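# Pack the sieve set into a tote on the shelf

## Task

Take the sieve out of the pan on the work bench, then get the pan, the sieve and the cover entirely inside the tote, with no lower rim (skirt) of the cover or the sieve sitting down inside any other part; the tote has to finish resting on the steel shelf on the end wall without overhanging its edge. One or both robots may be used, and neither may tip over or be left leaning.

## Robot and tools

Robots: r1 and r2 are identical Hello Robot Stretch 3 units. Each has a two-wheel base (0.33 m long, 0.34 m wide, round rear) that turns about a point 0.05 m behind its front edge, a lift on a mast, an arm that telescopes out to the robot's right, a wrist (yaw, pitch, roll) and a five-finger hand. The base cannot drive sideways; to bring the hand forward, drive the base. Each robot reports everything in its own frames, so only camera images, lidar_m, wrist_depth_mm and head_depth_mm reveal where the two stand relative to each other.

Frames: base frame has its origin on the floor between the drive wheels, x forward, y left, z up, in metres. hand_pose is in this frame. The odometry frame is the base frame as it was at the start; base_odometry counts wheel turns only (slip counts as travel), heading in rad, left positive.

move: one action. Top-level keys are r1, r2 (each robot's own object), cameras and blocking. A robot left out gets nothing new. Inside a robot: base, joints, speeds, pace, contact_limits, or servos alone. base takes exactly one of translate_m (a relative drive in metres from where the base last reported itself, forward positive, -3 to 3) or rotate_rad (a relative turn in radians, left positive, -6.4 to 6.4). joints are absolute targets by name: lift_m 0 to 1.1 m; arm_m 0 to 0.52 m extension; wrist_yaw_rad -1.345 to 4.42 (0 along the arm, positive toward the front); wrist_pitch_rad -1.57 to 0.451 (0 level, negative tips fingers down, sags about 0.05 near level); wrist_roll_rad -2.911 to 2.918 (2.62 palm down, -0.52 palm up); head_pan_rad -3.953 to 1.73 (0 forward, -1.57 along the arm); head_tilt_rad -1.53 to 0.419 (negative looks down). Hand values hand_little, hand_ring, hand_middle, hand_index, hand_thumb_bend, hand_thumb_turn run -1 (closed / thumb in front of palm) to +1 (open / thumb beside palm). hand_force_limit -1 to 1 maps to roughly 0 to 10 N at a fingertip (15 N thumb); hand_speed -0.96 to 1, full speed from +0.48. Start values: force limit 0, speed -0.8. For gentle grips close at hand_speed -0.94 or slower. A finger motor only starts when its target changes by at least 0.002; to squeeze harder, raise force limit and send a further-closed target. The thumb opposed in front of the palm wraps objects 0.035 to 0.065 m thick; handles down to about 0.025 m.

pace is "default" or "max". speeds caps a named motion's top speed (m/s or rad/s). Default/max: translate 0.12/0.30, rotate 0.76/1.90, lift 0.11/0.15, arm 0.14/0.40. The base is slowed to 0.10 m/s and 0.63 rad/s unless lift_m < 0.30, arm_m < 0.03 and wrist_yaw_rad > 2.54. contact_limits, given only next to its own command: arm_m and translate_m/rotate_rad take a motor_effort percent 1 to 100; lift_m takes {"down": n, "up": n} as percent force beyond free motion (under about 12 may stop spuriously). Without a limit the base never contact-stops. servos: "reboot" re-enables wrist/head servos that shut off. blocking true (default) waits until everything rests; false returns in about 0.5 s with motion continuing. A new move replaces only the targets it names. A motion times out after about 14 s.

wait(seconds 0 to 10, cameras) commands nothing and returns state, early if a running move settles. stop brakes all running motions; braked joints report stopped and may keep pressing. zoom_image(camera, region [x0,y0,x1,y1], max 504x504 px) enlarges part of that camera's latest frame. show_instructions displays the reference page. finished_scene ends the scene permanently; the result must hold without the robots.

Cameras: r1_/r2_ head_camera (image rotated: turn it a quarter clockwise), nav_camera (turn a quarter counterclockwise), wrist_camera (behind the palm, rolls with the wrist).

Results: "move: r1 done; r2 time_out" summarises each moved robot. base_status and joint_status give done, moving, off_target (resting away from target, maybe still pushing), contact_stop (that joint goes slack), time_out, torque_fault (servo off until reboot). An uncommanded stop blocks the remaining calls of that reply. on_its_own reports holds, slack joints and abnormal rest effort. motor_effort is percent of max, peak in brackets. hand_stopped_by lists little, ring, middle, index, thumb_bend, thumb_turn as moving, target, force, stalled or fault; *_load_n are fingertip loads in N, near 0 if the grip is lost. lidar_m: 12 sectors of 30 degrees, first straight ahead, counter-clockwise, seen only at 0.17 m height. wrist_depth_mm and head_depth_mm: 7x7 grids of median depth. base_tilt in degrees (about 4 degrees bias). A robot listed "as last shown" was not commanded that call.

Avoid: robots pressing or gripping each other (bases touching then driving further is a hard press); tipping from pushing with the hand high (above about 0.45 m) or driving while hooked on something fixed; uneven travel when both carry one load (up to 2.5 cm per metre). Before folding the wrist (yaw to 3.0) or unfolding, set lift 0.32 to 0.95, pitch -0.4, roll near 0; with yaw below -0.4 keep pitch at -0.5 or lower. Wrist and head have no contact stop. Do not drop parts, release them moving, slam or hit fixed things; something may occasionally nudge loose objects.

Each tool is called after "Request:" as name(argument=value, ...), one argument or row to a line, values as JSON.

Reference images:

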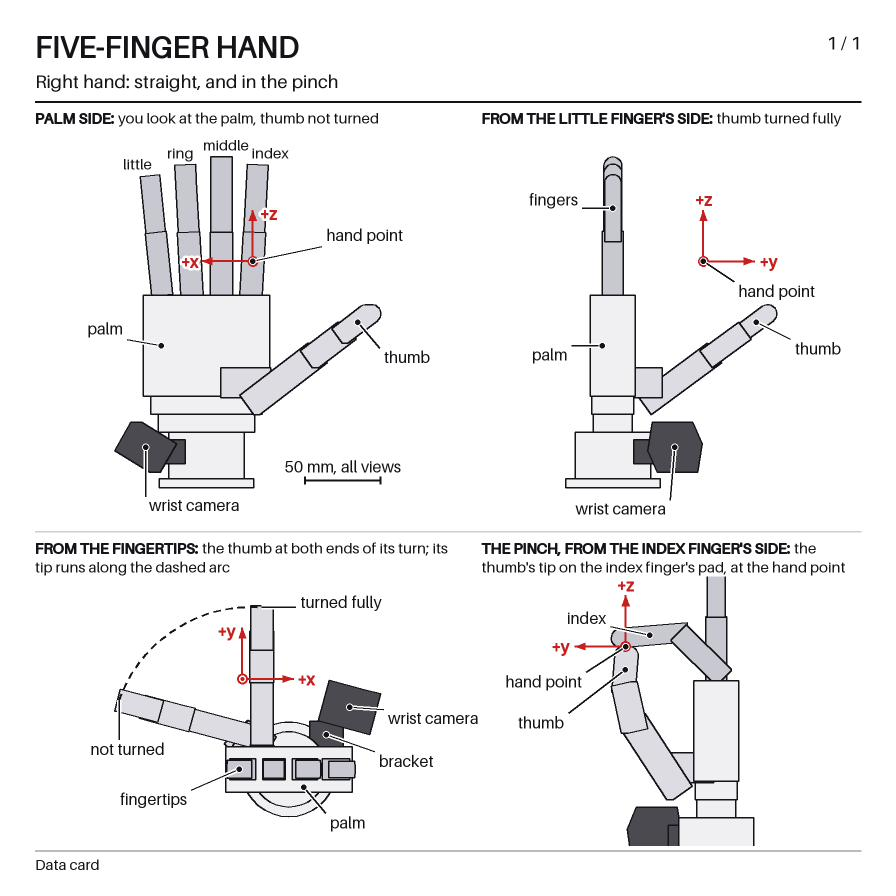

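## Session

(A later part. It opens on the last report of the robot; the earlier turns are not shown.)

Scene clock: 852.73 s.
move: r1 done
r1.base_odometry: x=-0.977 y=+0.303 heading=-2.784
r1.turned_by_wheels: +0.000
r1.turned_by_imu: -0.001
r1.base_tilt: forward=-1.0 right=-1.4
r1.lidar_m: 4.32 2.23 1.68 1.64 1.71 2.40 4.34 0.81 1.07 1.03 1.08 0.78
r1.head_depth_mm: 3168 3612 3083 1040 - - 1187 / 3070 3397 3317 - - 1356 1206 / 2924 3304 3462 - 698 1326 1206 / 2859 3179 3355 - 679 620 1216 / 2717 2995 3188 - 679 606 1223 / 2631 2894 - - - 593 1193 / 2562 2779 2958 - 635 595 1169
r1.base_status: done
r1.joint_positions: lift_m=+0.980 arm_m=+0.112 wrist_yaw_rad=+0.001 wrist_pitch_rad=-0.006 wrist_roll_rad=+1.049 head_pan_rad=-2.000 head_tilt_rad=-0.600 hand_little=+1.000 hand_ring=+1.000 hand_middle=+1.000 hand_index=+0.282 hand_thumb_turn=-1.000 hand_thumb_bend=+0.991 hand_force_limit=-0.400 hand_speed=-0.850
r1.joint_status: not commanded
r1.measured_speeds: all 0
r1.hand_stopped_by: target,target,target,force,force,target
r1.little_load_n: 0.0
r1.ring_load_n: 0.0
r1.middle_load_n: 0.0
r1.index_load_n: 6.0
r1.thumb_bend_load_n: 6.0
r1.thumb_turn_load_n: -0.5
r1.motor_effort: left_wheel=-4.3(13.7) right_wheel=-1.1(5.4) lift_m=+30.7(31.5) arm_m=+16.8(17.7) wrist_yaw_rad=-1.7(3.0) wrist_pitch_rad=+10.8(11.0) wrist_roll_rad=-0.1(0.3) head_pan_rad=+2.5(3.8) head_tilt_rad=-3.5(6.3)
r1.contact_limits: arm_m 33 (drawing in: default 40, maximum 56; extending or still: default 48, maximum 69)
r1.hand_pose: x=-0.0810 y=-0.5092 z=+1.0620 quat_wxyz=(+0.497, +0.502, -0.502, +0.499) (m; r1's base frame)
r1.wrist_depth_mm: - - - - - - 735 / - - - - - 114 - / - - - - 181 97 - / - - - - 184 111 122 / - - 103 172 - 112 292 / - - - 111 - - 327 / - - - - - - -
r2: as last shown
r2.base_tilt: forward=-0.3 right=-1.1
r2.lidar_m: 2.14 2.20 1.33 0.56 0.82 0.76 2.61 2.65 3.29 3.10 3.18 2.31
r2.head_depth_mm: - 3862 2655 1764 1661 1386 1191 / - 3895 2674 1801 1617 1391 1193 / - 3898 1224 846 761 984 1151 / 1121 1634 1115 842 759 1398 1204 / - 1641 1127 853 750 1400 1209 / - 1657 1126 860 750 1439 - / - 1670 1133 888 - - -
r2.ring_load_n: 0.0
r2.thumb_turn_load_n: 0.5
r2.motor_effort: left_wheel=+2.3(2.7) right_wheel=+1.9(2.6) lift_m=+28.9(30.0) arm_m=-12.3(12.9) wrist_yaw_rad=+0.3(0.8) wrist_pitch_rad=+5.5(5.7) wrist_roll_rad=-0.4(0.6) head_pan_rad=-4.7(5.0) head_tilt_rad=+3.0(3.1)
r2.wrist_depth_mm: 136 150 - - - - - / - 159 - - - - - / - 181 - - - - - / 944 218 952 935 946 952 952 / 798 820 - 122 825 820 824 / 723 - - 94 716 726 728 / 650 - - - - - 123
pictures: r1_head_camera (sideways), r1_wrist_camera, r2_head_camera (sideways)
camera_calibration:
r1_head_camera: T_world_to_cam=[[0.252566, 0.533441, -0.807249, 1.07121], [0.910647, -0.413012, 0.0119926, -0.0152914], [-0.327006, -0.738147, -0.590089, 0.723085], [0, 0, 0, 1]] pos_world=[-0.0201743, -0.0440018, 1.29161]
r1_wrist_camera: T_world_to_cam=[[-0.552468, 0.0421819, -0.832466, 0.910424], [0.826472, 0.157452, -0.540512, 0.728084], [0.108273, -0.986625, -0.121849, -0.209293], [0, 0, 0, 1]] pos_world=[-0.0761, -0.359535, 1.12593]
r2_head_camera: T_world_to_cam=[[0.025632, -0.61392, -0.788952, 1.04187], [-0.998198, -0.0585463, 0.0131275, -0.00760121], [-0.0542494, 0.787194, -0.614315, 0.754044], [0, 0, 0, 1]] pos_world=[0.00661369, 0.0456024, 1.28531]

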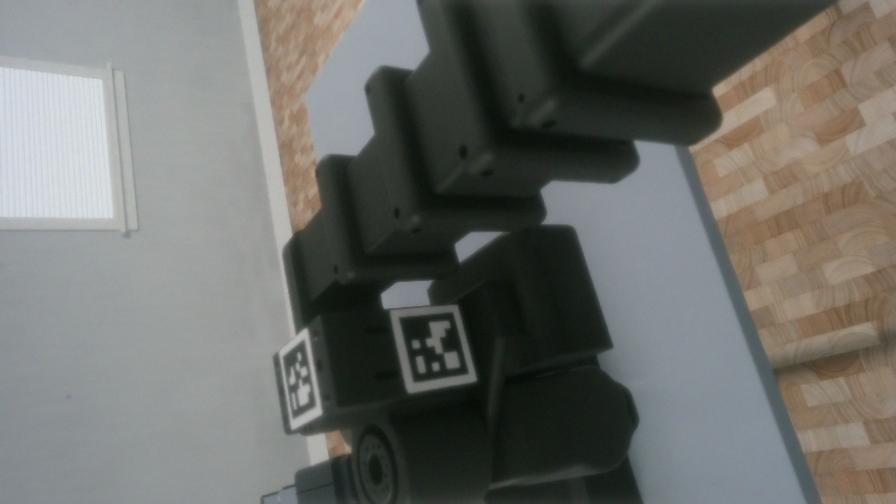

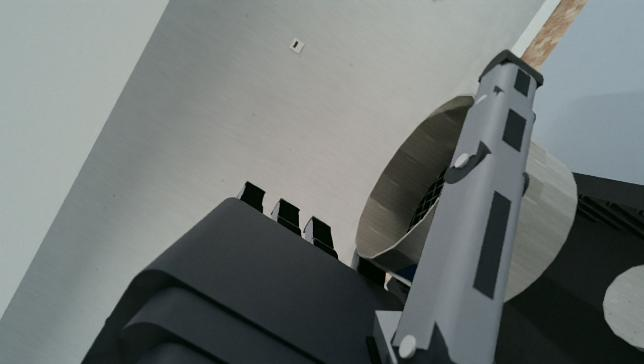

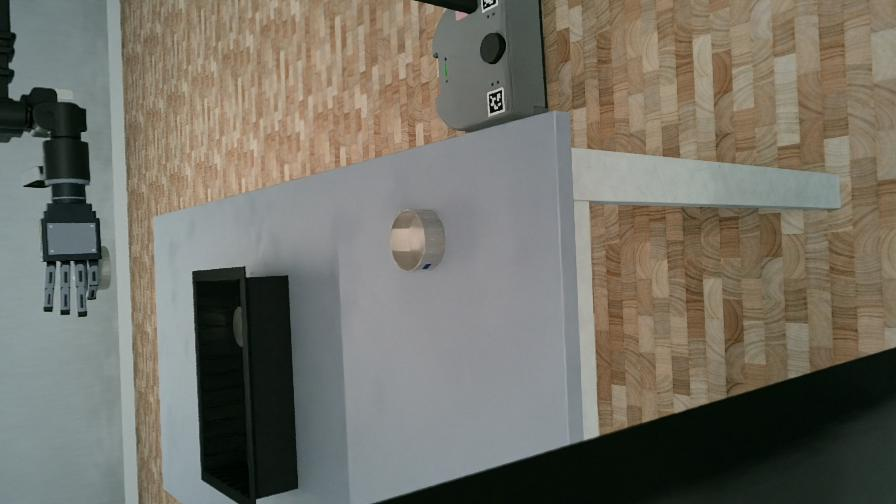

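Request:
move(
  r1={"joints": {"head_pan_rad": -1.35, "head_tilt_rad": -0.75}},
  r2={"joints": {"head_pan_rad": 1.5, "head_tilt_rad": -0.45}},
  cameras=["r1_head_camera","r1_nav_camera","r2_head_camera"],
)

Scene clock: 863.90 s.
move: r1 done; r2 done
r1.base_odometry: x=-0.977 y=+0.303 heading=-2.784
r1.turned_by_wheels: +0.000
r1.turned_by_imu: -0.001
r1.base_tilt: forward=-0.9 right=-1.2
r1.lidar_m: 4.32 2.22 1.68 1.64 1.71 2.40 4.34 0.80 1.06 1.04 1.08 0.78
r1.head_depth_mm: 2597 447 - - 608 1250 1140 / 2657 2854 882 693 624 1283 1136 / 2729 2994 952 702 625 1306 1136 / 2812 3083 957 758 642 1310 1143 / 2901 3165 970 759 662 1311 1147 / 3017 3180 969 765 684 1310 1149 / 3074 3231 971 768 1461 1313 1152
r1.base_status: not commanded
r1.joint_positions: lift_m=+0.980 arm_m=+0.112 wrist_yaw_rad=+0.001 wrist_pitch_rad=-0.006 wrist_roll_rad=+1.049 head_pan_rad=-1.333 head_tilt_rad=-0.753 hand_little=+1.000 hand_ring=+1.000 hand_middle=+1.000 hand_index=+0.282 hand_thumb_turn=-1.000 hand_thumb_bend=+0.991 hand_force_limit=-0.400 hand_speed=-0.850
r1.joint_status: all done
r1.measured_speeds: all 0
r1.hand_stopped_by: target,target,target,force,force,target
r1.little_load_n: 0.0
r1.ring_load_n: 0.0
r1.middle_load_n: 0.0
r1.index_load_n: 6.5
r1.thumb_bend_load_n: 6.0
r1.thumb_turn_load_n: -0.5
r1.motor_effort: left_wheel=-5.0(5.5) right_wheel=-1.1(2.0) lift_m=+30.8(31.1) arm_m=+15.5(17.5) wrist_yaw_rad=-1.5(2.9) wrist_pitch_rad=+10.7(11.0) wrist_roll_rad=-0.2(0.3) head_pan_rad=+0.2(5.7) head_tilt_rad=-5.0(6.7)
r1.contact_limits: arm_m 33 (drawing in: default 40, maximum 56; extending or still: default 48, maximum 69)
r1.hand_pose: x=-0.0810 y=-0.5092 z=+1.0620 quat_wxyz=(+0.497, +0.502, -0.502, +0.499) (m; r1's base frame)
r1.wrist_depth_mm: - - - - - - 736 / - - - - - 114 - / - - - - 181 97 - / - - - - 184 110 123 / - - 103 171 - 112 291 / - - - 111 - - 328 / - - - - - - -
r2.base_odometry: x=+1.052 y=-1.469 heading=-0.949
r2.turned_by_wheels: +0.000
r2.turned_by_imu: +0.000
r2.base_tilt: forward=-0.4 right=-1.1
r2.lidar_m: 2.15 2.20 1.34 0.56 0.82 0.76 2.61 2.65 3.30 3.10 3.17 2.31
r2.head_depth_mm: 1208 1323 3777 2661 2043 1613 1328 / - - - 2842 1739 1630 1339 / - - - 2842 1827 1589 1347 / - - - 2835 868 724 817 / - - 3884 1201 833 706 1356 / - - 1800 1197 872 704 1351 / - - - 1170 877 687 1335
r2.base_status: not commanded
r2.joint_positions: lift_m=+0.587 arm_m=+0.000 wrist_yaw_rad=+2.885 wrist_pitch_rad=-0.617 wrist_roll_rad=+0.000 head_pan_rad=+1.497 head_tilt_rad=-0.448 hand_little=+1.000 hand_ring=+1.000 hand_middle=+1.000 hand_index=+1.000 hand_thumb_turn=+1.000 hand_thumb_bend=+1.000 hand_force_limit=+0.000 hand_speed=-0.800
r2.joint_status: all done
r2.measured_speeds: all 0
r2.hand_stopped_by: target,target,target,target,target,target
r2.little_load_n: 0.0
r2.ring_load_n: 0.0
r2.middle_load_n: 0.0
r2.index_load_n: -0.5
r2.thumb_bend_load_n: 0.0
r2.thumb_turn_load_n: 0.0
r2.motor_effort: left_wheel=+2.3(2.6) right_wheel=+1.9(2.5) lift_m=+29.8(30.1) arm_m=-12.2(12.6) wrist_yaw_rad=+0.2(0.7) wrist_pitch_rad=+5.6(5.7) wrist_roll_rad=-0.3(0.5) head_pan_rad=-2.6(5.8) head_tilt_rad=+3.5(4.7)
r2.hand_pose: x=+0.0876 y=+0.0469 z=+0.5903 quat_wxyz=(-0.061, +0.338, +0.822, +0.455) (m; r2's base frame)
r2.wrist_depth_mm: 136 149 - - - - - / - 160 - - - - - / - 180 - - - - - / 950 217 949 935 958 963 944 / 812 813 - 122 830 827 835 / 723 - - 94 707 720 721 / 650 - - - - - 123
pictures: r1_head_camera (sideways), r1_nav_camera (sideways), r2_head_camera (sideways)
camera_calibration:
r1_head_camera: T_world_to_cam=[[-0.159146, 0.68865, -0.707414, 0.943567], [0.971394, 0.237151, 0.0123279, -0.0161763], [0.176254, -0.685216, -0.706692, 0.871657], [0, 0, 0, 1]] pos_world=[0.0122455, -0.0486782, 1.28369]
r1_nav_camera: T_world_to_cam=[[0.204035, -0.662484, 0.720753, -0.899804], [-0.959707, -0.28067, 0.0136998, 0.0377369], [0.193217, -0.694506, -0.693057, 0.85582], [0, 0, 0, 1]] pos_world=[0.0544481, 0.00885816, 1.24115]
r2_head_camera: T_world_to_cam=[[-0.0556489, -0.440513, -0.89602, 1.18203], [-0.99569, 0.0911704, 0.0170167, -0.0127362], [0.0741945, 0.893105, -0.443688, 0.531337], [0, 0, 0, 1]] pos_world=[0.0136752, 0.0473215, 1.29509]

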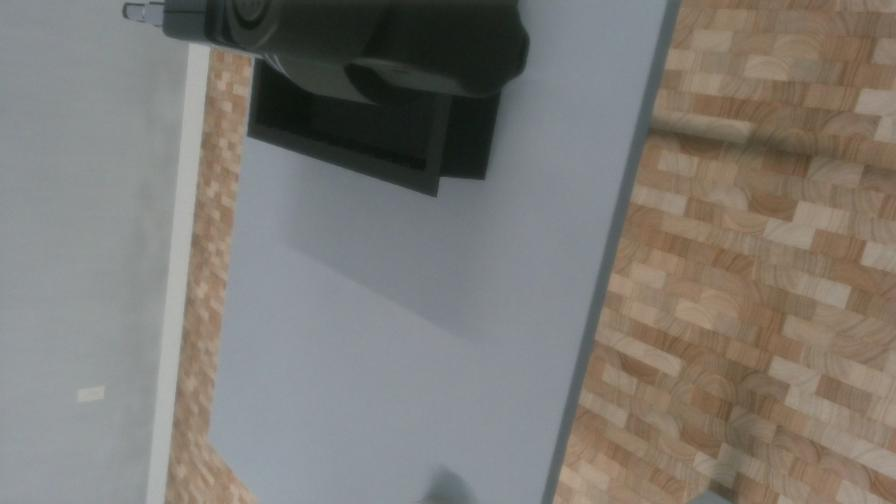

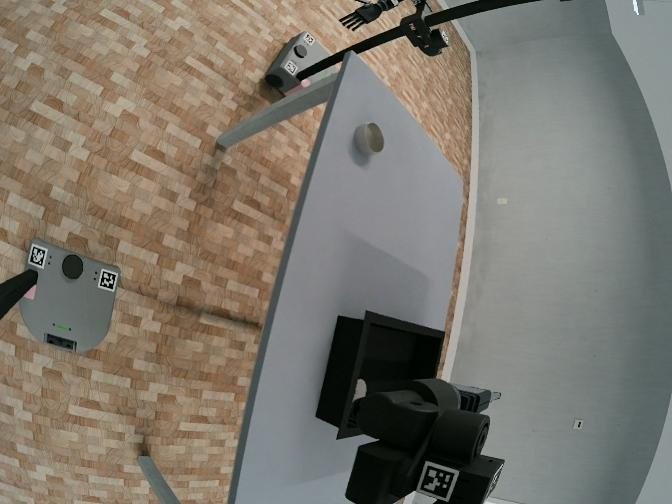

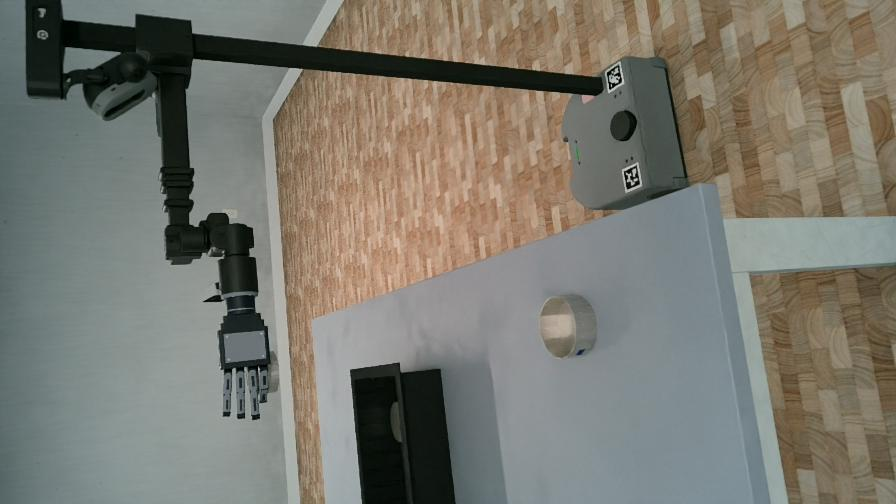

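Request:
move(
  r1={"joints": {"lift_m": 1.09, "arm_m": 0.48, "head_pan_rad": -1.75, "head_tilt_rad": -0.7}, "speeds": {"arm_m": 0.12}},
  r2={"joints": {"head_pan_rad": 1.65, "head_tilt_rad": -0.4}},
)

Request:
move(
  r1={"joints": {"wrist_pitch_rad": -1.0}, "speeds": {"wrist_pitch_rad": 0.5}},
  cameras=["r1_head_camera","r1_wrist_camera","r2_head_camera"],
)

Scene clock: 943.40 s.
move: r1 done; r2 done
r1.base_odometry: x=-0.977 y=+0.303 heading=-2.784
r1.turned_by_wheels: +0.000
r1.turned_by_imu: -0.002
r1.base_tilt: forward=-1.0 right=-1.1
r1.lidar_m: 4.33 2.22 1.68 1.63 1.71 2.41 4.34 0.80 1.07 1.03 1.08 0.78
r1.head_depth_mm: 2853 3122 1038 796 650 1333 1159 / 2784 3077 1041 800 653 1319 1158 / 2716 3049 1043 732 654 1315 1165 / 2674 3029 961 768 655 1295 1166 / 487 2972 966 805 657 1289 1163 / 2618 2932 974 760 658 1273 1165 / 2631 2906 1066 814 662 1271 1174
r1.base_status: not commanded
r1.joint_positions: lift_m=+1.090 arm_m=+0.480 wrist_yaw_rad=+0.001 wrist_pitch_rad=-0.007 wrist_roll_rad=+1.049 head_pan_rad=-1.751 head_tilt_rad=-0.700 hand_little=+1.000 hand_ring=+1.000 hand_middle=+1.000 hand_index=+0.282 hand_thumb_turn=-1.000 hand_thumb_bend=+0.991 hand_force_limit=-0.400 hand_speed=-0.850
r1.joint_status: all done
r1.measured_speeds: all 0
r1.hand_stopped_by: target,target,target,force,force,target
r1.little_load_n: 0.0
r1.ring_load_n: 0.0
r1.middle_load_n: 0.0
r1.index_load_n: 6.5
r1.thumb_bend_load_n: 6.5
r1.thumb_turn_load_n: -0.5
r1.motor_effort: left_wheel=-5.1(5.6) right_wheel=-1.1(2.3) lift_m=+29.9(34.6) arm_m=+17.8(21.9) wrist_yaw_rad=-1.6(3.5) wrist_pitch_rad=+10.8(11.1) wrist_roll_rad=+0.0(0.3) head_pan_rad=+2.5(6.5) head_tilt_rad=+3.0(5.5)
r1.hand_pose: x=-0.0810 y=-0.8771 z=+1.1718 quat_wxyz=(+0.497, +0.502, -0.502, +0.499) (m; r1's base frame)
r1.wrist_depth_mm: - - - - - - - / - - - - - - - / - - - - 181 100 - / - - - - 184 111 - / - - 103 172 - 112 - / - - - 111 - - - / - - - - - - -
r2.base_odometry: x=+1.052 y=-1.469 heading=-0.949
r2.turned_by_wheels: +0.000
r2.turned_by_imu: -0.001
r2.base_tilt: forward=-0.4 right=-1.1
r2.lidar_m: 2.14 2.21 1.34 0.56 0.82 0.76 2.61 2.65 3.31 3.09 3.16 2.32
r2.head_depth_mm: - - - 3115 2211 1571 1384 / - - - 3096 2212 1529 1359 / - - - 2621 923 713 765 / - - - 1256 893 715 1367 / - - - 1227 934 717 1371 / - - - 1218 938 722 1331 / - - - 1227 943 748 -
r2.base_status: not commanded
r2.joint_positions: lift_m=+0.587 arm_m=+0.000 wrist_yaw_rad=+2.885 wrist_pitch_rad=-0.617 wrist_roll_rad=+0.000 head_pan_rad=+1.650 head_tilt_rad=-0.400 hand_little=+1.000 hand_ring=+1.000 hand_middle=+1.000 hand_index=+1.000 hand_thumb_turn=+1.000 hand_thumb_bend=+1.000 hand_force_limit=+0.000 hand_speed=-0.800
r2.joint_status: all done
r2.measured_speeds: all 0
r2.hand_stopped_by: target,target,target,target,target,target
r2.little_load_n: 0.0
r2.ring_load_n: 0.0
r2.middle_load_n: 0.0
r2.index_load_n: 0.0
r2.thumb_bend_load_n: 0.0
r2.thumb_turn_load_n: 0.0
r2.motor_effort: left_wheel=+2.3(2.7) right_wheel=+2.1(2.6) lift_m=+29.7(29.8) arm_m=-12.6(12.9) wrist_yaw_rad=+0.0(0.8) wrist_pitch_rad=+5.4(5.7) wrist_roll_rad=-0.3(0.5) head_pan_rad=+4.6(5.4) head_tilt_rad=+4.4(6.4)
r2.hand_pose: x=+0.0876 y=+0.0469 z=+0.5903 quat_wxyz=(-0.061, +0.338, +0.822, +0.455) (m; r2's base frame)
r2.wrist_depth_mm: 136 149 - - - - - / - 160 - - - - - / - 181 - - - - - / 956 217 964 926 972 958 944 / 808 820 - 122 819 810 829 / 729 - - 94 709 726 720 / 654 - - - - - 123
pictures: none

Scene clock: 946.07 s.
move: r1 done
r1.base_odometry: x=-0.977 y=+0.303 heading=-2.784
r1.turned_by_wheels: +0.000
r1.turned_by_imu: +0.000
r1.base_tilt: forward=-0.9 right=-1.2
r1.lidar_m: 4.33 2.22 1.68 1.64 1.71 2.41 4.35 0.81 1.07 1.03 1.08 0.78
r1.head_depth_mm: 2824 3103 1038 802 650 1340 1154 / 2739 3130 1044 800 654 1306 1155 / 2755 3036 1047 734 654 1310 1162 / 2592 2923 962 770 656 1285 1164 / 476 618 958 806 657 1287 1168 / 2554 2928 975 752 659 1272 1163 / 2602 2878 1065 815 661 1265 1164
r1.base_status: not commanded
r1.joint_positions: lift_m=+1.090 arm_m=+0.480 wrist_yaw_rad=+0.001 wrist_pitch_rad=-1.018 wrist_roll_rad=+1.049 head_pan_rad=-1.750 head_tilt_rad=-0.700 hand_little=+1.000 hand_ring=+1.000 hand_middle=+1.000 hand_index=+0.282 hand_thumb_turn=-1.000 hand_thumb_bend=+0.991 hand_force_limit=-0.400 hand_speed=-0.850
r1.joint_status: all done
r1.measured_speeds: all 0
r1.hand_stopped_by: target,target,target,force,force,target
r1.little_load_n: 0.0
r1.ring_load_n: 0.0
r1.middle_load_n: 0.0
r1.index_load_n: 6.5
r1.thumb_bend_load_n: 6.0
r1.thumb_turn_load_n: -1.0
r1.motor_effort: left_wheel=-4.3(5.3) right_wheel=-0.9(2.5) lift_m=+30.0(30.4) arm_m=+14.2(18.7) wrist_yaw_rad=-1.1(2.9) wrist_pitch_rad=+3.7(10.7) wrist_roll_rad=+0.0(0.3) head_pan_rad=+2.9(3.2) head_tilt_rad=+4.1(5.0)
r1.hand_pose: x=-0.0814 y=-0.7108 z=+0.9850 quat_wxyz=(+0.193, +0.680, -0.681, +0.193) (m; r1's base frame)
r1.wrist_depth_mm: - - - 355 386 365 332 / - - 533 366 303 114 325 / - - 374 - 175 99 249 / - - 378 - 184 111 231 / - - 103 171 175 113 288 / - - - 111 - - 293 / - - - - - - -
r2: as last shown
r2.turned_by_imu: +0.000
r2.base_tilt: forward=-0.3 right=-1.1
r2.lidar_m: 2.15 2.21 1.34 0.56 0.82 0.76 2.61 2.65 3.32 3.11 3.17 2.31
r2.head_depth_mm: - - - 3091 2193 1569 1383 / - - - 3113 2213 1533 1364 / - - - 2663 925 711 766 / - - - 1261 891 714 1359 / - 1173 - 1226 932 715 1368 / - - 1804 1213 940 721 1339 / - - - 1231 944 748 -
r2.motor_effort: left_wheel=+2.1(2.7) right_wheel=+2.3(2.5) lift_m=+29.4(29.9) arm_m=-12.1(12.6) wrist_yaw_rad=-0.1(0.8) wrist_pitch_rad=+5.6(5.7) wrist_roll_rad=-0.4(0.5) head_pan_rad=+4.8(5.7) head_tilt_rad=+4.1(4.6)
r2.wrist_depth_mm: 136 150 - - - - - / - 160 - - - - - / - 181 - - - - - / 946 217 964 917 959 951 957 / 805 817 - 122 811 831 824 / 716 - - 94 710 731 731 / 649 - - - - - 123
pictures: r1_head_camera (sideways), r1_wrist_camera, r2_head_camera (sideways)
camera_calibration:
r1_head_camera: T_world_to_cam=[[0.126694, 0.656074, -0.743986, 0.98945], [0.98429, -0.176132, 0.0122956, -0.0161568], [-0.122973, -0.733856, -0.668082, 0.823295], [0, 0, 0, 1]] pos_world=[-0.00821096, -0.0478173, 1.28636]
r1_wrist_camera: T_world_to_cam=[[-0.553101, 0.72785, -0.405357, 0.921175], [0.826231, 0.541639, -0.154821, 0.611612], [0.10687, -0.42055, -0.900953, 0.752045], [0, 0, 0, 1]] pos_world=[-0.0762011, -0.685477, 1.14565]
r2_head_camera: T_world_to_cam=[[0.00861964, -0.400276, -0.916354, 1.20815], [-0.997891, -0.0623971, 0.0178693, -0.0138319], [-0.0643305, 0.914268, -0.39997, 0.475261], [0, 0, 0, 1]] pos_world=[0.00635724, 0.0482123, 1.29743]

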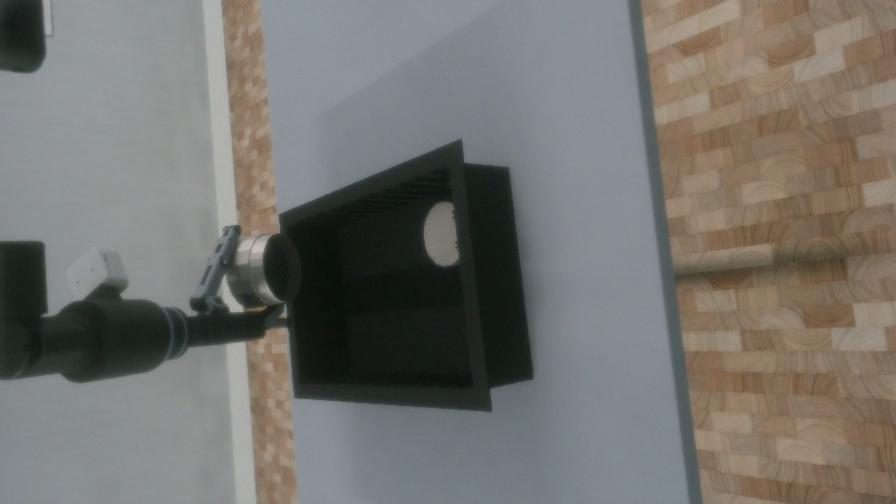

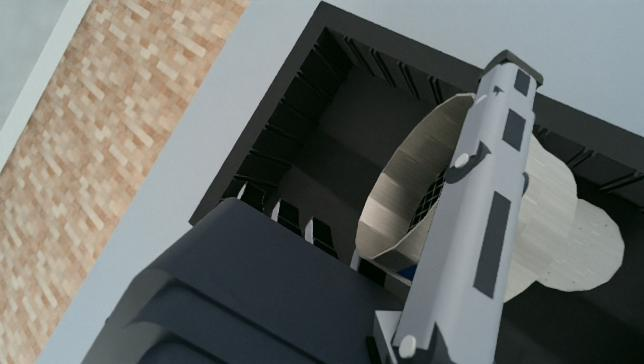

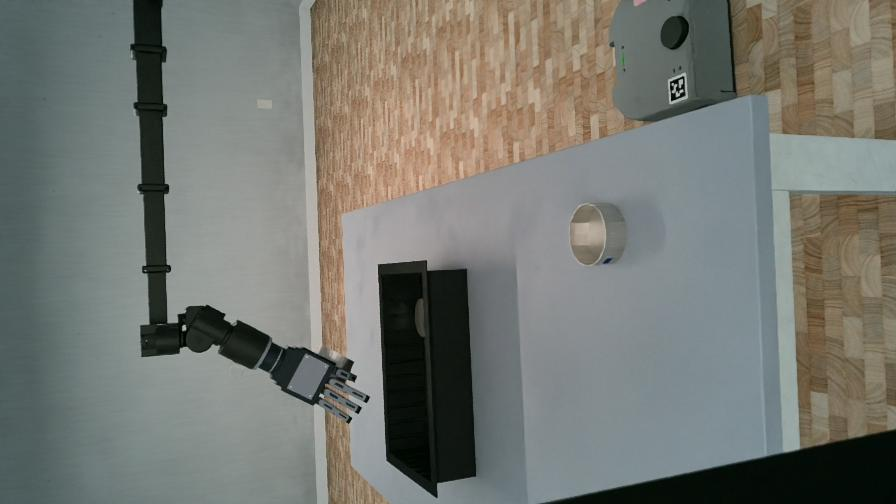

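Request:
move(
  r1={"base": {"translate_m": 0.03}, "joints": {"arm_m": 0.51}},
)

Request:
move(
  r1={"joints": {"lift_m": 0.965}, "speeds": {"lift_m": 0.06}, "contact_limits": {"lift_m": {"down": 20}}},
  cameras=["r1_head_camera","r1_wrist_camera","r2_head_camera"],
)

Scene clock: 978.63 s.
move: r1 done
r1.base_odometry: x=-1.005 y=+0.292 heading=-2.785
r1.turned_by_wheels: +0.000
r1.turned_by_imu: -0.001
r1.base_tilt: forward=-1.0 right=-1.2
r1.lidar_m: 4.29 2.23 1.68 1.63 1.71 2.41 4.38 0.83 1.07 1.04 1.08 0.75
r1.head_depth_mm: 2795 3068 1038 799 650 1341 1162 / 2806 3053 1047 777 651 1318 1159 / 2713 3079 976 724 653 1312 1165 / 2642 2887 967 794 657 1294 1166 / 517 648 967 805 658 1295 1174 / 2610 2976 1064 788 660 1269 1164 / 2613 2910 1068 818 659 1271 1168
r1.base_status: done
r1.joint_positions: lift_m=+1.090 arm_m=+0.510 wrist_yaw_rad=+0.001 wrist_pitch_rad=-1.019 wrist_roll_rad=+1.049 head_pan_rad=-1.750 head_tilt_rad=-0.700 hand_little=+1.000 hand_ring=+1.000 hand_middle=+1.000 hand_index=+0.282 hand_thumb_turn=-1.000 hand_thumb_bend=+0.991 hand_force_limit=-0.400 hand_speed=-0.850
r1.joint_status: all done
r1.measured_speeds: all 0
r1.hand_stopped_by: target,target,target,force,force,target
r1.little_load_n: 0.0
r1.ring_load_n: 0.0
r1.middle_load_n: 0.0
r1.index_load_n: 6.5
r1.thumb_bend_load_n: 5.5
r1.thumb_turn_load_n: -1.0
r1.motor_effort: left_wheel=-0.4(6.0) right_wheel=+6.6(10.9) lift_m=+27.9(29.2) arm_m=+18.1(20.7) wrist_yaw_rad=-1.5(2.5) wrist_pitch_rad=+4.0(4.1) wrist_roll_rad=-0.3(0.3) head_pan_rad=+2.7(3.3) head_tilt_rad=+1.9(4.9)
r1.hand_pose: x=-0.0814 y=-0.7404 z=+0.9848 quat_wxyz=(+0.192, +0.680, -0.681, +0.192) (m; r1's base frame)
r1.wrist_depth_mm: - - - 341 312 355 333 / - - - 356 - 110 255 / - - 535 359 176 95 - / - - 363 - 184 111 282 / - - 103 171 175 113 288 / - - - 110 - - - / - - - - - - -
r2: as last shown
r2.base_tilt: forward=-0.4 right=-1.1
r2.lidar_m: 2.14 2.21 1.31 0.56 0.82 0.76 2.61 2.65 3.30 3.10 3.15 2.30
r2.head_depth_mm: - - - 3110 2180 1541 1387 / - - - 3130 2210 1500 1355 / - - - 2667 923 712 765 / - - - 1258 892 716 1369 / - - - 1232 935 715 1368 / - - 1219 1227 941 721 1338 / - - - 1228 944 747 -
r2.motor_effort: left_wheel=+2.1(2.9) right_wheel=+2.1(2.6) lift_m=+29.3(29.8) arm_m=-12.1(12.8) wrist_yaw_rad=+0.1(0.7) wrist_pitch_rad=+5.5(5.6) wrist_roll_rad=-0.3(0.5) head_pan_rad=+3.7(5.1) head_tilt_rad=+3.8(4.7)
r2.wrist_depth_mm: 136 150 - - - - - / - 160 - - - - - / - 181 - - - - - / 977 218 956 913 953 939 961 / 816 823 - 122 827 820 829 / 722 - - 94 717 723 718 / 652 - - - - - 123
pictures: none

Scene clock: 981.30 s.
move: r1 done
r1.base_odometry: x=-1.005 y=+0.292 heading=-2.785
r1.turned_by_wheels: +0.000
r1.turned_by_imu: +0.000
r1.base_tilt: forward=-0.9 right=-1.3
r1.lidar_m: 4.30 2.23 1.68 1.64 1.71 2.41 4.36 0.83 1.07 1.04 1.09 0.75
r1.head_depth_mm: 2798 3100 - - 634 1338 1164 / 2756 2934 - 753 653 1314 1160 / 2688 333 923 721 653 1310 1159 / 569 666 955 795 657 1288 1160 / 2504 560 777 806 657 1289 1166 / 2617 2918 1064 790 660 1270 1170 / 2606 2922 1069 818 661 1267 1169
r1.base_status: not commanded
r1.joint_positions: lift_m=+0.965 arm_m=+0.510 wrist_yaw_rad=+0.001 wrist_pitch_rad=-1.020 wrist_roll_rad=+1.049 head_pan_rad=-1.750 head_tilt_rad=-0.700 hand_little=+1.000 hand_ring=+1.000 hand_middle=+1.000 hand_index=+0.282 hand_thumb_turn=-1.000 hand_thumb_bend=+0.991 hand_force_limit=-0.400 hand_speed=-0.850
r1.joint_status: all done
r1.measured_speeds: all 0
r1.hand_stopped_by: target,target,target,force,force,target
r1.little_load_n: 0.0
r1.ring_load_n: 0.0
r1.middle_load_n: 0.0
r1.index_load_n: 6.5
r1.thumb_bend_load_n: 6.0
r1.thumb_turn_load_n: -1.0
r1.motor_effort: left_wheel=-0.2(1.3) right_wheel=+7.4(7.4) lift_m=+23.7(29.7) arm_m=+16.6(19.0) wrist_yaw_rad=-2.0(3.0) wrist_pitch_rad=+4.1(4.3) wrist_roll_rad=-0.1(0.3) head_pan_rad=+2.1(3.4) head_tilt_rad=+2.1(5.3)
r1.contact_limits: lift_m down 20 (down: maximum 72; up: maximum 65)
r1.hand_pose: x=-0.0814 y=-0.7402 z=+0.8598 quat_wxyz=(+0.192, +0.680, -0.681, +0.192) (m; r1's base frame)
r1.wrist_depth_mm: - - 238 - - - - / - 409 245 - - 109 - / - 249 - - 176 95 - / - 251 - - 186 111 130 / - 246 103 172 176 112 180 / - - - 111 - - - / - - - - - - -
r2: as last shown
r2.base_tilt: forward=-0.4 right=-1.0
r2.lidar_m: 2.14 2.20 1.31 0.56 0.82 0.76 2.61 2.65 3.32 3.10 3.16 2.31
r2.head_depth_mm: - - - 3125 2185 1551 1383 / - - - 3133 2231 1503 1354 / - - - 2689 923 714 768 / - - - 1267 891 714 1362 / - - 1903 1218 932 721 1361 / - - - 1215 935 722 1336 / - - - 1230 945 747 -
r2.motor_effort: left_wheel=+2.2(2.8) right_wheel=+2.5(2.7) lift_m=+29.5(29.9) arm_m=-12.4(12.8) wrist_yaw_rad=+0.3(0.8) wrist_pitch_rad=+5.4(5.7) wrist_roll_rad=-0.3(0.5) head_pan_rad=+3.5(5.9) head_tilt_rad=+3.8(4.8)
r2.wrist_depth_mm: 136 149 - - - - - / - 159 - - - - - / - 181 - - - - - / 955 217 949 921 965 953 953 / 801 825 - 122 828 827 813 / 720 - - 94 701 721 729 / 650 - - - - - 123
pictures: r1_head_camera (sideways), r1_wrist_camera, r2_head_camera (sideways)
camera_calibration:
r1_head_camera: T_world_to_cam=[[0.12661, 0.656041, -0.744029, 0.989503], [0.984312, -0.176008, 0.0123055, -0.0161643], [-0.122882, -0.733915, -0.668033, 0.823232], [0, 0, 0, 1]] pos_world=[-0.00821009, -0.0478178, 1.28636]
r1_wrist_camera: T_world_to_cam=[[-0.553101, 0.728798, -0.40365, 0.891087], [0.826232, 0.541998, -0.153554, 0.607346], [0.106868, -0.418439, -0.901936, 0.629309], [0, 0, 0, 1]] pos_world=[-0.0762011, -0.715275, 1.02054]
r2_head_camera: T_world_to_cam=[[0.00865866, -0.400273, -0.916355, 1.20815], [-0.997891, -0.0624124, 0.0178333, -0.0137844], [-0.0643301, 0.914268, -0.399969, 0.475261], [0, 0, 0, 1]] pos_world=[0.00635732, 0.0482123, 1.29743]

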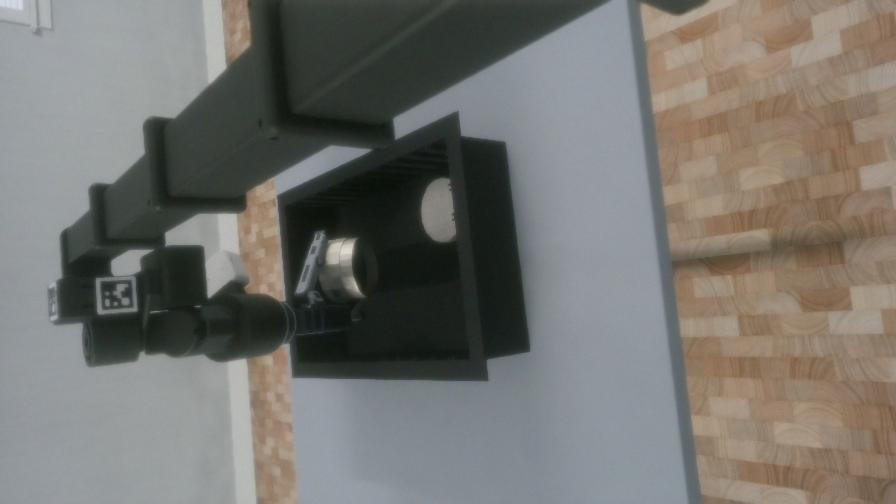

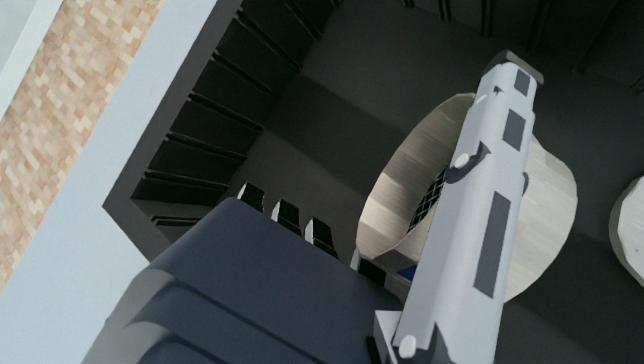

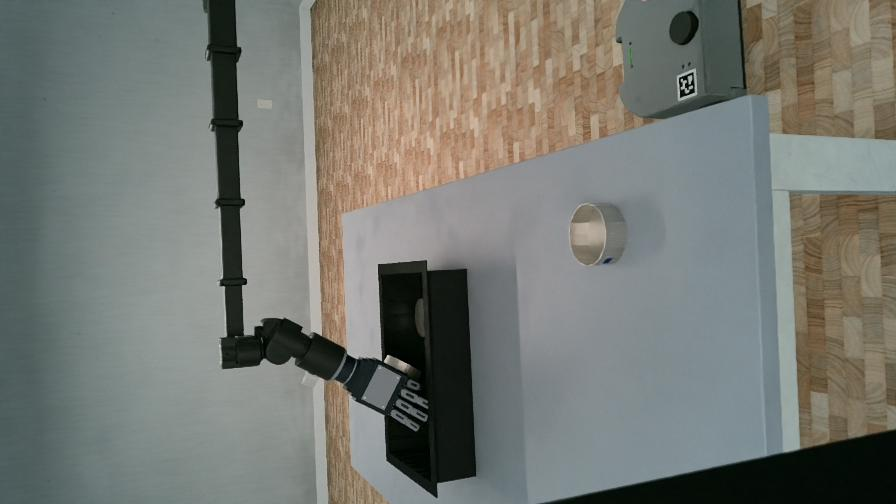

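Request:
move(
  r1={"joints": {"lift_m": 0.937}, "speeds": {"lift_m": 0.03}, "contact_limits": {"lift_m": {"down": 16}}},
  cameras=["r1_head_camera","r1_wrist_camera","r2_head_camera"],
)

Request:
zoom_image(
  camera="r1_head_camera",
  region=[260, 180, 480, 380],
)

Request:
zoom_image(
  camera="r2_head_camera",
  region=[340, 250, 500, 500],
)

Scene clock: 991.20 s.
move: r1 done
r1.base_odometry: x=-1.005 y=+0.292 heading=-2.785
r1.turned_by_wheels: +0.000
r1.turned_by_imu: -0.001
r1.base_tilt: forward=-1.0 right=-1.3
r1.lidar_m: 4.30 2.22 1.68 1.64 1.71 2.40 4.36 0.83 1.06 1.04 1.08 0.75
r1.head_depth_mm: 2804 3089 1138 - - 1334 1153 / 2740 3067 307 - 649 1314 1162 / 2736 392 360 766 652 1319 1165 / 2624 566 958 797 656 1293 1160 / 2595 570 740 804 656 1288 1170 / 2645 2963 1065 790 660 1274 1172 / 2596 2936 1062 813 661 1275 1175
r1.base_status: not commanded
r1.joint_positions: lift_m=+0.937 arm_m=+0.510 wrist_yaw_rad=+0.001 wrist_pitch_rad=-1.020 wrist_roll_rad=+1.049 head_pan_rad=-1.750 head_tilt_rad=-0.700 hand_little=+1.000 hand_ring=+1.000 hand_middle=+1.000 hand_index=+0.282 hand_thumb_turn=-1.000 hand_thumb_bend=+0.991 hand_force_limit=-0.400 hand_speed=-0.850
r1.joint_status: all done
r1.measured_speeds: all 0
r1.hand_stopped_by: target,target,target,force,force,target
r1.little_load_n: 0.0
r1.ring_load_n: 0.0
r1.middle_load_n: 0.0
r1.index_load_n: 6.5
r1.thumb_bend_load_n: 6.0
r1.thumb_turn_load_n: -1.0
r1.motor_effort: left_wheel=-0.2(1.3) right_wheel=+6.4(7.5) lift_m=+22.6(26.8) arm_m=+14.4(15.6) wrist_yaw_rad=-1.0(2.7) wrist_pitch_rad=+4.1(4.3) wrist_roll_rad=-0.1(0.3) head_pan_rad=+1.4(3.3) head_tilt_rad=+2.7(5.0)
r1.contact_limits: lift_m down 16 (down: maximum 72; up: maximum 65)
r1.hand_pose: x=-0.0814 y=-0.7402 z=+0.8318 quat_wxyz=(+0.192, +0.680, -0.681, +0.192) (m; r1's base frame)
r1.wrist_depth_mm: - 371 243 - - - - / - 218 273 - - 109 - / - 224 - - 175 95 - / 402 222 - - 183 111 - / 383 210 103 171 176 112 116 / 376 - - 111 - - - / - - - - - - -
r2: as last shown
r2.base_tilt: forward=-0.4 right=-1.1
r2.lidar_m: 2.15 2.20 1.31 0.56 0.82 0.76 2.60 2.65 3.31 3.10 3.16 2.30
r2.head_depth_mm: - - - 3085 2209 1548 1385 / - - - 3114 2181 1497 1351 / - - - 2675 924 710 767 / - - - 1261 893 713 1362 / - - 1765 1227 932 718 1368 / - - - 1215 938 721 1336 / - - - 1229 943 749 -
r2.index_load_n: -0.5
r2.motor_effort: left_wheel=+2.4(2.6) right_wheel=+2.3(2.6) lift_m=+29.4(29.9) arm_m=-12.3(12.8) wrist_yaw_rad=-0.8(0.8) wrist_pitch_rad=+5.5(5.7) wrist_roll_rad=-0.3(0.5) head_pan_rad=+3.8(5.5) head_tilt_rad=+3.7(4.9)
r2.wrist_depth_mm: 136 150 - - - - - / - 160 - - - - - / - 181 - - - - - / 965 217 947 940 973 962 948 / 808 819 - 122 823 834 824 / 731 - - 94 712 725 723 / 654 - - - - - 123
pictures: r1_head_camera (sideways), r1_wrist_camera, r2_head_camera (sideways)
camera_calibration:
r1_head_camera: T_world_to_cam=[[0.12661, 0.656041, -0.744029, 0.989503], [0.984312, -0.176008, 0.0123055, -0.0161643], [-0.122882, -0.733915, -0.668033, 0.823232], [0, 0, 0, 1]] pos_world=[-0.00821009, -0.0478178, 1.28636]
r1_wrist_camera: T_world_to_cam=[[-0.55314, 0.728827, -0.403543, 0.879696], [0.826206, 0.542052, -0.153505, 0.603034], [0.106862, -0.418319, -0.901992, 0.604195], [0, 0, 0, 1]] pos_world=[-0.076201, -0.715275, 0.992543]
r2_head_camera: T_world_to_cam=[[0.00865866, -0.400273, -0.916355, 1.20815], [-0.997891, -0.0624124, 0.0178333, -0.0137844], [-0.0643301, 0.914268, -0.399969, 0.475261], [0, 0, 0, 1]] pos_world=[0.00635732, 0.0482123, 1.29743]

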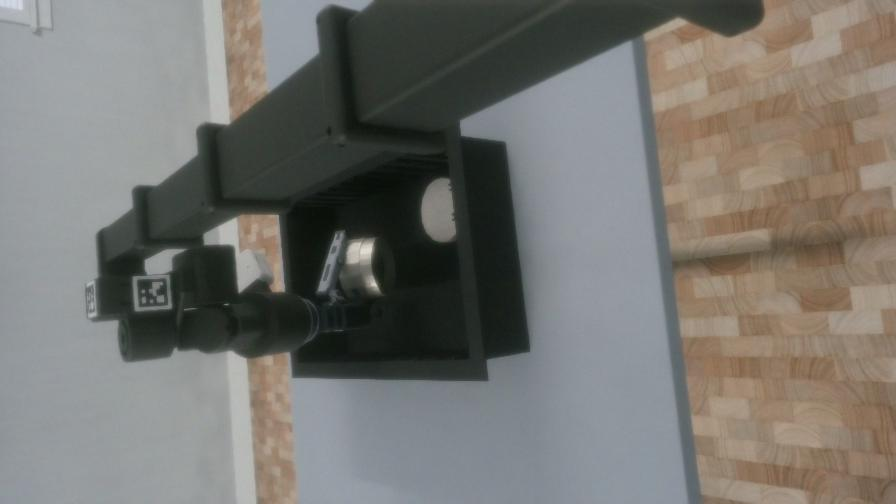

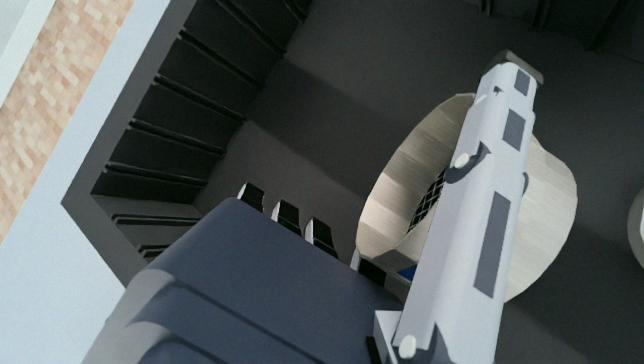

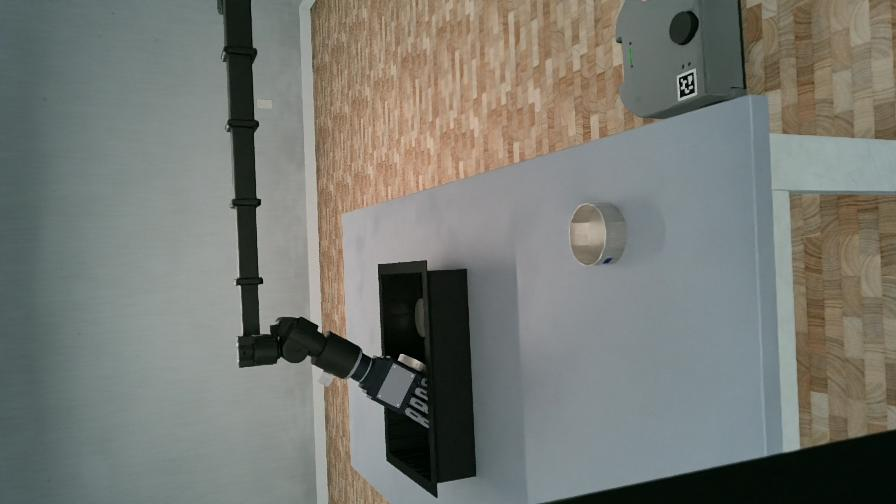

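Scaled by 2.291 from the camera's 896x504 image, which has a finer 1280x720 frame.

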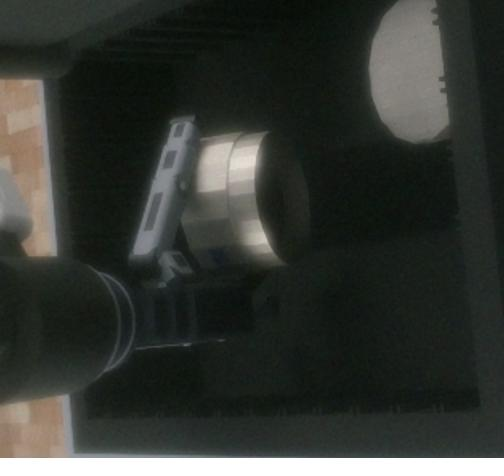

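Scaled by 2.016 from the camera's 896x504 image, which has a finer 1280x720 frame.

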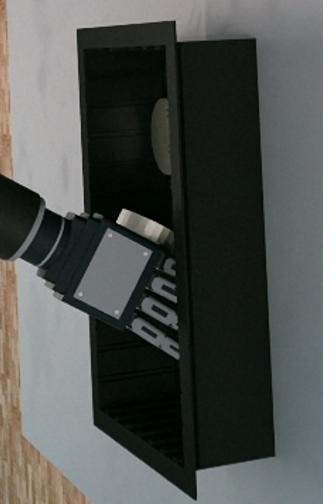

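Request:
move(
  r1={"joints": {"lift_m": 0.912}, "speeds": {"lift_m": 0.02}, "contact_limits": {"lift_m": {"down": 14}}},
  cameras=["r1_head_camera","r2_head_camera"],
)

Request:
zoom_image(
  camera="r1_head_camera",
  region=[260, 180, 480, 380],
)

Request:
zoom_image(
  camera="r2_head_camera",
  region=[340, 250, 500, 500],
)

Scene clock: 1008.57 s.
move: r1 done
r1.base_odometry: x=-1.005 y=+0.292 heading=-2.785
r1.turned_by_wheels: +0.000
r1.turned_by_imu: -0.001
r1.base_tilt: forward=-1.0 right=-1.2
r1.lidar_m: 4.28 2.23 1.69 1.64 1.71 2.41 4.38 0.83 1.06 1.03 1.09 0.75
r1.head_depth_mm: 2790 3117 1045 - - 1340 1135 / 2758 3100 331 - 636 1316 1151 / 2690 2886 360 730 655 1307 1164 / 2697 574 959 795 657 1299 1163 / 2625 580 739 809 658 1294 1164 / 2653 2948 1067 762 660 1271 1165 / 2593 2943 1076 817 663 1277 1176
r1.base_status: not commanded
r1.joint_positions: lift_m=+0.912 arm_m=+0.510 wrist_yaw_rad=+0.000 wrist_pitch_rad=-0.968 wrist_roll_rad=+1.049 head_pan_rad=-1.750 head_tilt_rad=-0.700 hand_little=+1.000 hand_ring=+1.000 hand_middle=+1.000 hand_index=+0.282 hand_thumb_turn=-1.000 hand_thumb_bend=+0.991 hand_force_limit=-0.400 hand_speed=-0.850
r1.joint_status: all done
r1.measured_speeds: all 0
r1.hand_stopped_by: target,target,target,force,force,target
r1.little_load_n: 0.0
r1.ring_load_n: 0.0
r1.middle_load_n: -0.5
r1.index_load_n: 6.5
r1.thumb_bend_load_n: 5.5
r1.thumb_turn_load_n: -1.0
r1.motor_effort: left_wheel=-1.1(1.3) right_wheel=+6.9(7.7) lift_m=+11.3(28.8) arm_m=+12.2(13.3) wrist_yaw_rad=+0.1(2.7) wrist_pitch_rad=-5.5(6.0) wrist_roll_rad=-0.1(0.3) head_pan_rad=+1.9(2.6) head_tilt_rad=+3.7(4.3)
r1.contact_limits: lift_m down 14 (down: maximum 72; up: maximum 65)
r1.hand_pose: x=-0.0815 y=-0.7527 z=+0.8116 quat_wxyz=(+0.210, +0.675, -0.676, +0.210) (m; r1's base frame)
r1.wrist_depth_mm: - 213 227 - - - - / - 212 - - - 108 - / - 219 - - 175 95 - / 230 - - - 184 111 - / 393 200 103 173 176 113 - / 383 - - 111 - - - / - - - - - - -
r2: as last shown
r2.base_tilt: forward=-0.4 right=-1.0
r2.lidar_m: 2.14 2.21 1.31 0.56 0.82 0.76 2.61 2.66 3.31 3.10 3.16 2.30
r2.head_depth_mm: - - - 3102 2194 1548 1377 / - - - 3105 2206 1508 1355 / - - - 2633 923 712 763 / - - - 1257 894 715 1364 / - - 1759 1227 934 721 1364 / - - - 1221 933 720 1332 / - - - 1229 943 748 -
r2.index_load_n: 0.0
r2.motor_effort: left_wheel=+2.4(2.9) right_wheel=+2.1(2.6) lift_m=+29.2(29.9) arm_m=-12.2(12.9) wrist_yaw_rad=-0.1(0.7) wrist_pitch_rad=+5.4(5.6) wrist_roll_rad=-0.3(0.6) head_pan_rad=+4.1(5.2) head_tilt_rad=+3.9(4.7)
r2.wrist_depth_mm: 136 150 - - - - - / - 160 - - - - - / - 180 - - - - - / 956 218 957 921 977 958 959 / 811 838 - 122 819 828 826 / 729 - - 94 712 730 723 / 650 - - - - - 123
pictures: r1_head_camera (sideways), r2_head_camera (sideways)
camera_calibration:
r1_head_camera: T_world_to_cam=[[0.12661, 0.656041, -0.744029, 0.989503], [0.984312, -0.176008, 0.0123055, -0.0161643], [-0.122882, -0.733915, -0.668033, 0.823232], [0, 0, 0, 1]] pos_world=[-0.00821009, -0.0478178, 1.28636]
r2_head_camera: T_world_to_cam=[[0.00865866, -0.400273, -0.916355, 1.20815], [-0.997891, -0.0624124, 0.0178333, -0.0137844], [-0.0643301, 0.914268, -0.399969, 0.475261], [0, 0, 0, 1]] pos_world=[0.00635732, 0.0482123, 1.29743]

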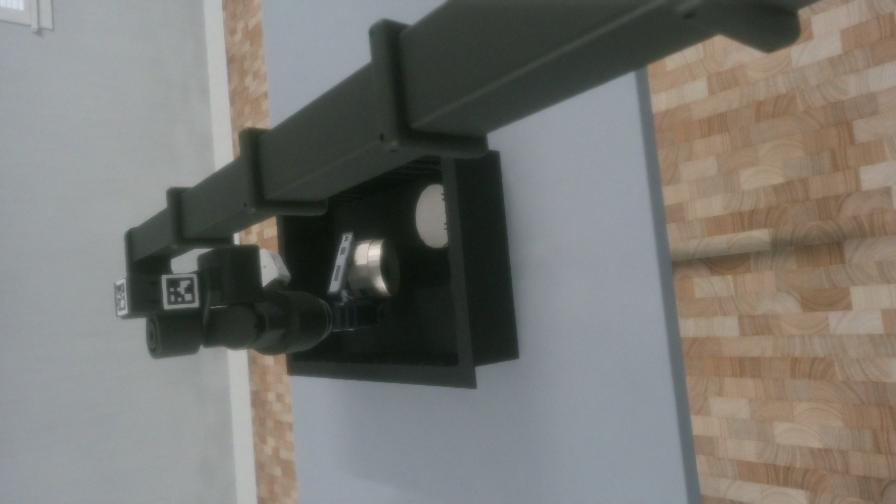

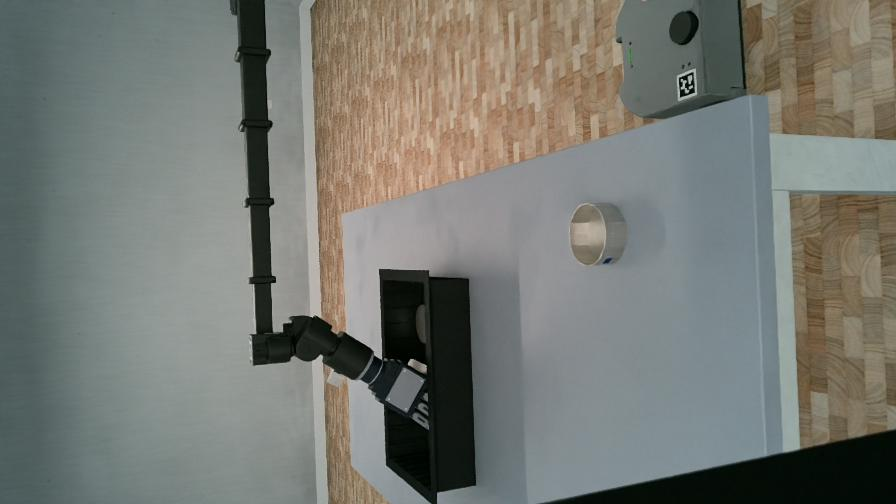

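Scaled by 2.291 from the camera's 896x504 image, which has a finer 1280x720 frame.

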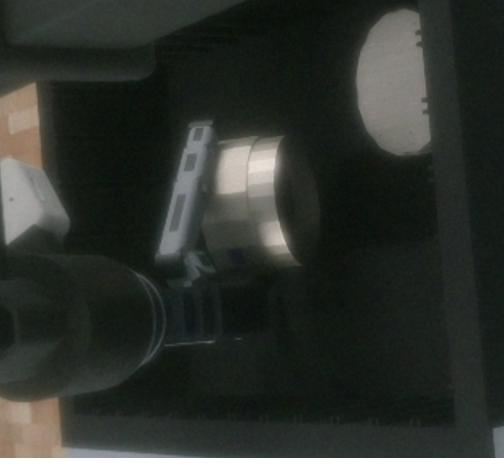

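Scaled by 2.016 from the camera's 896x504 image, which has a finer 1280x720 frame.

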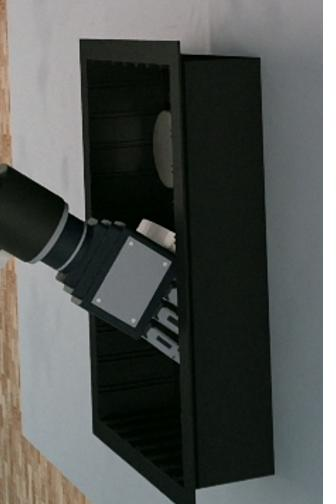

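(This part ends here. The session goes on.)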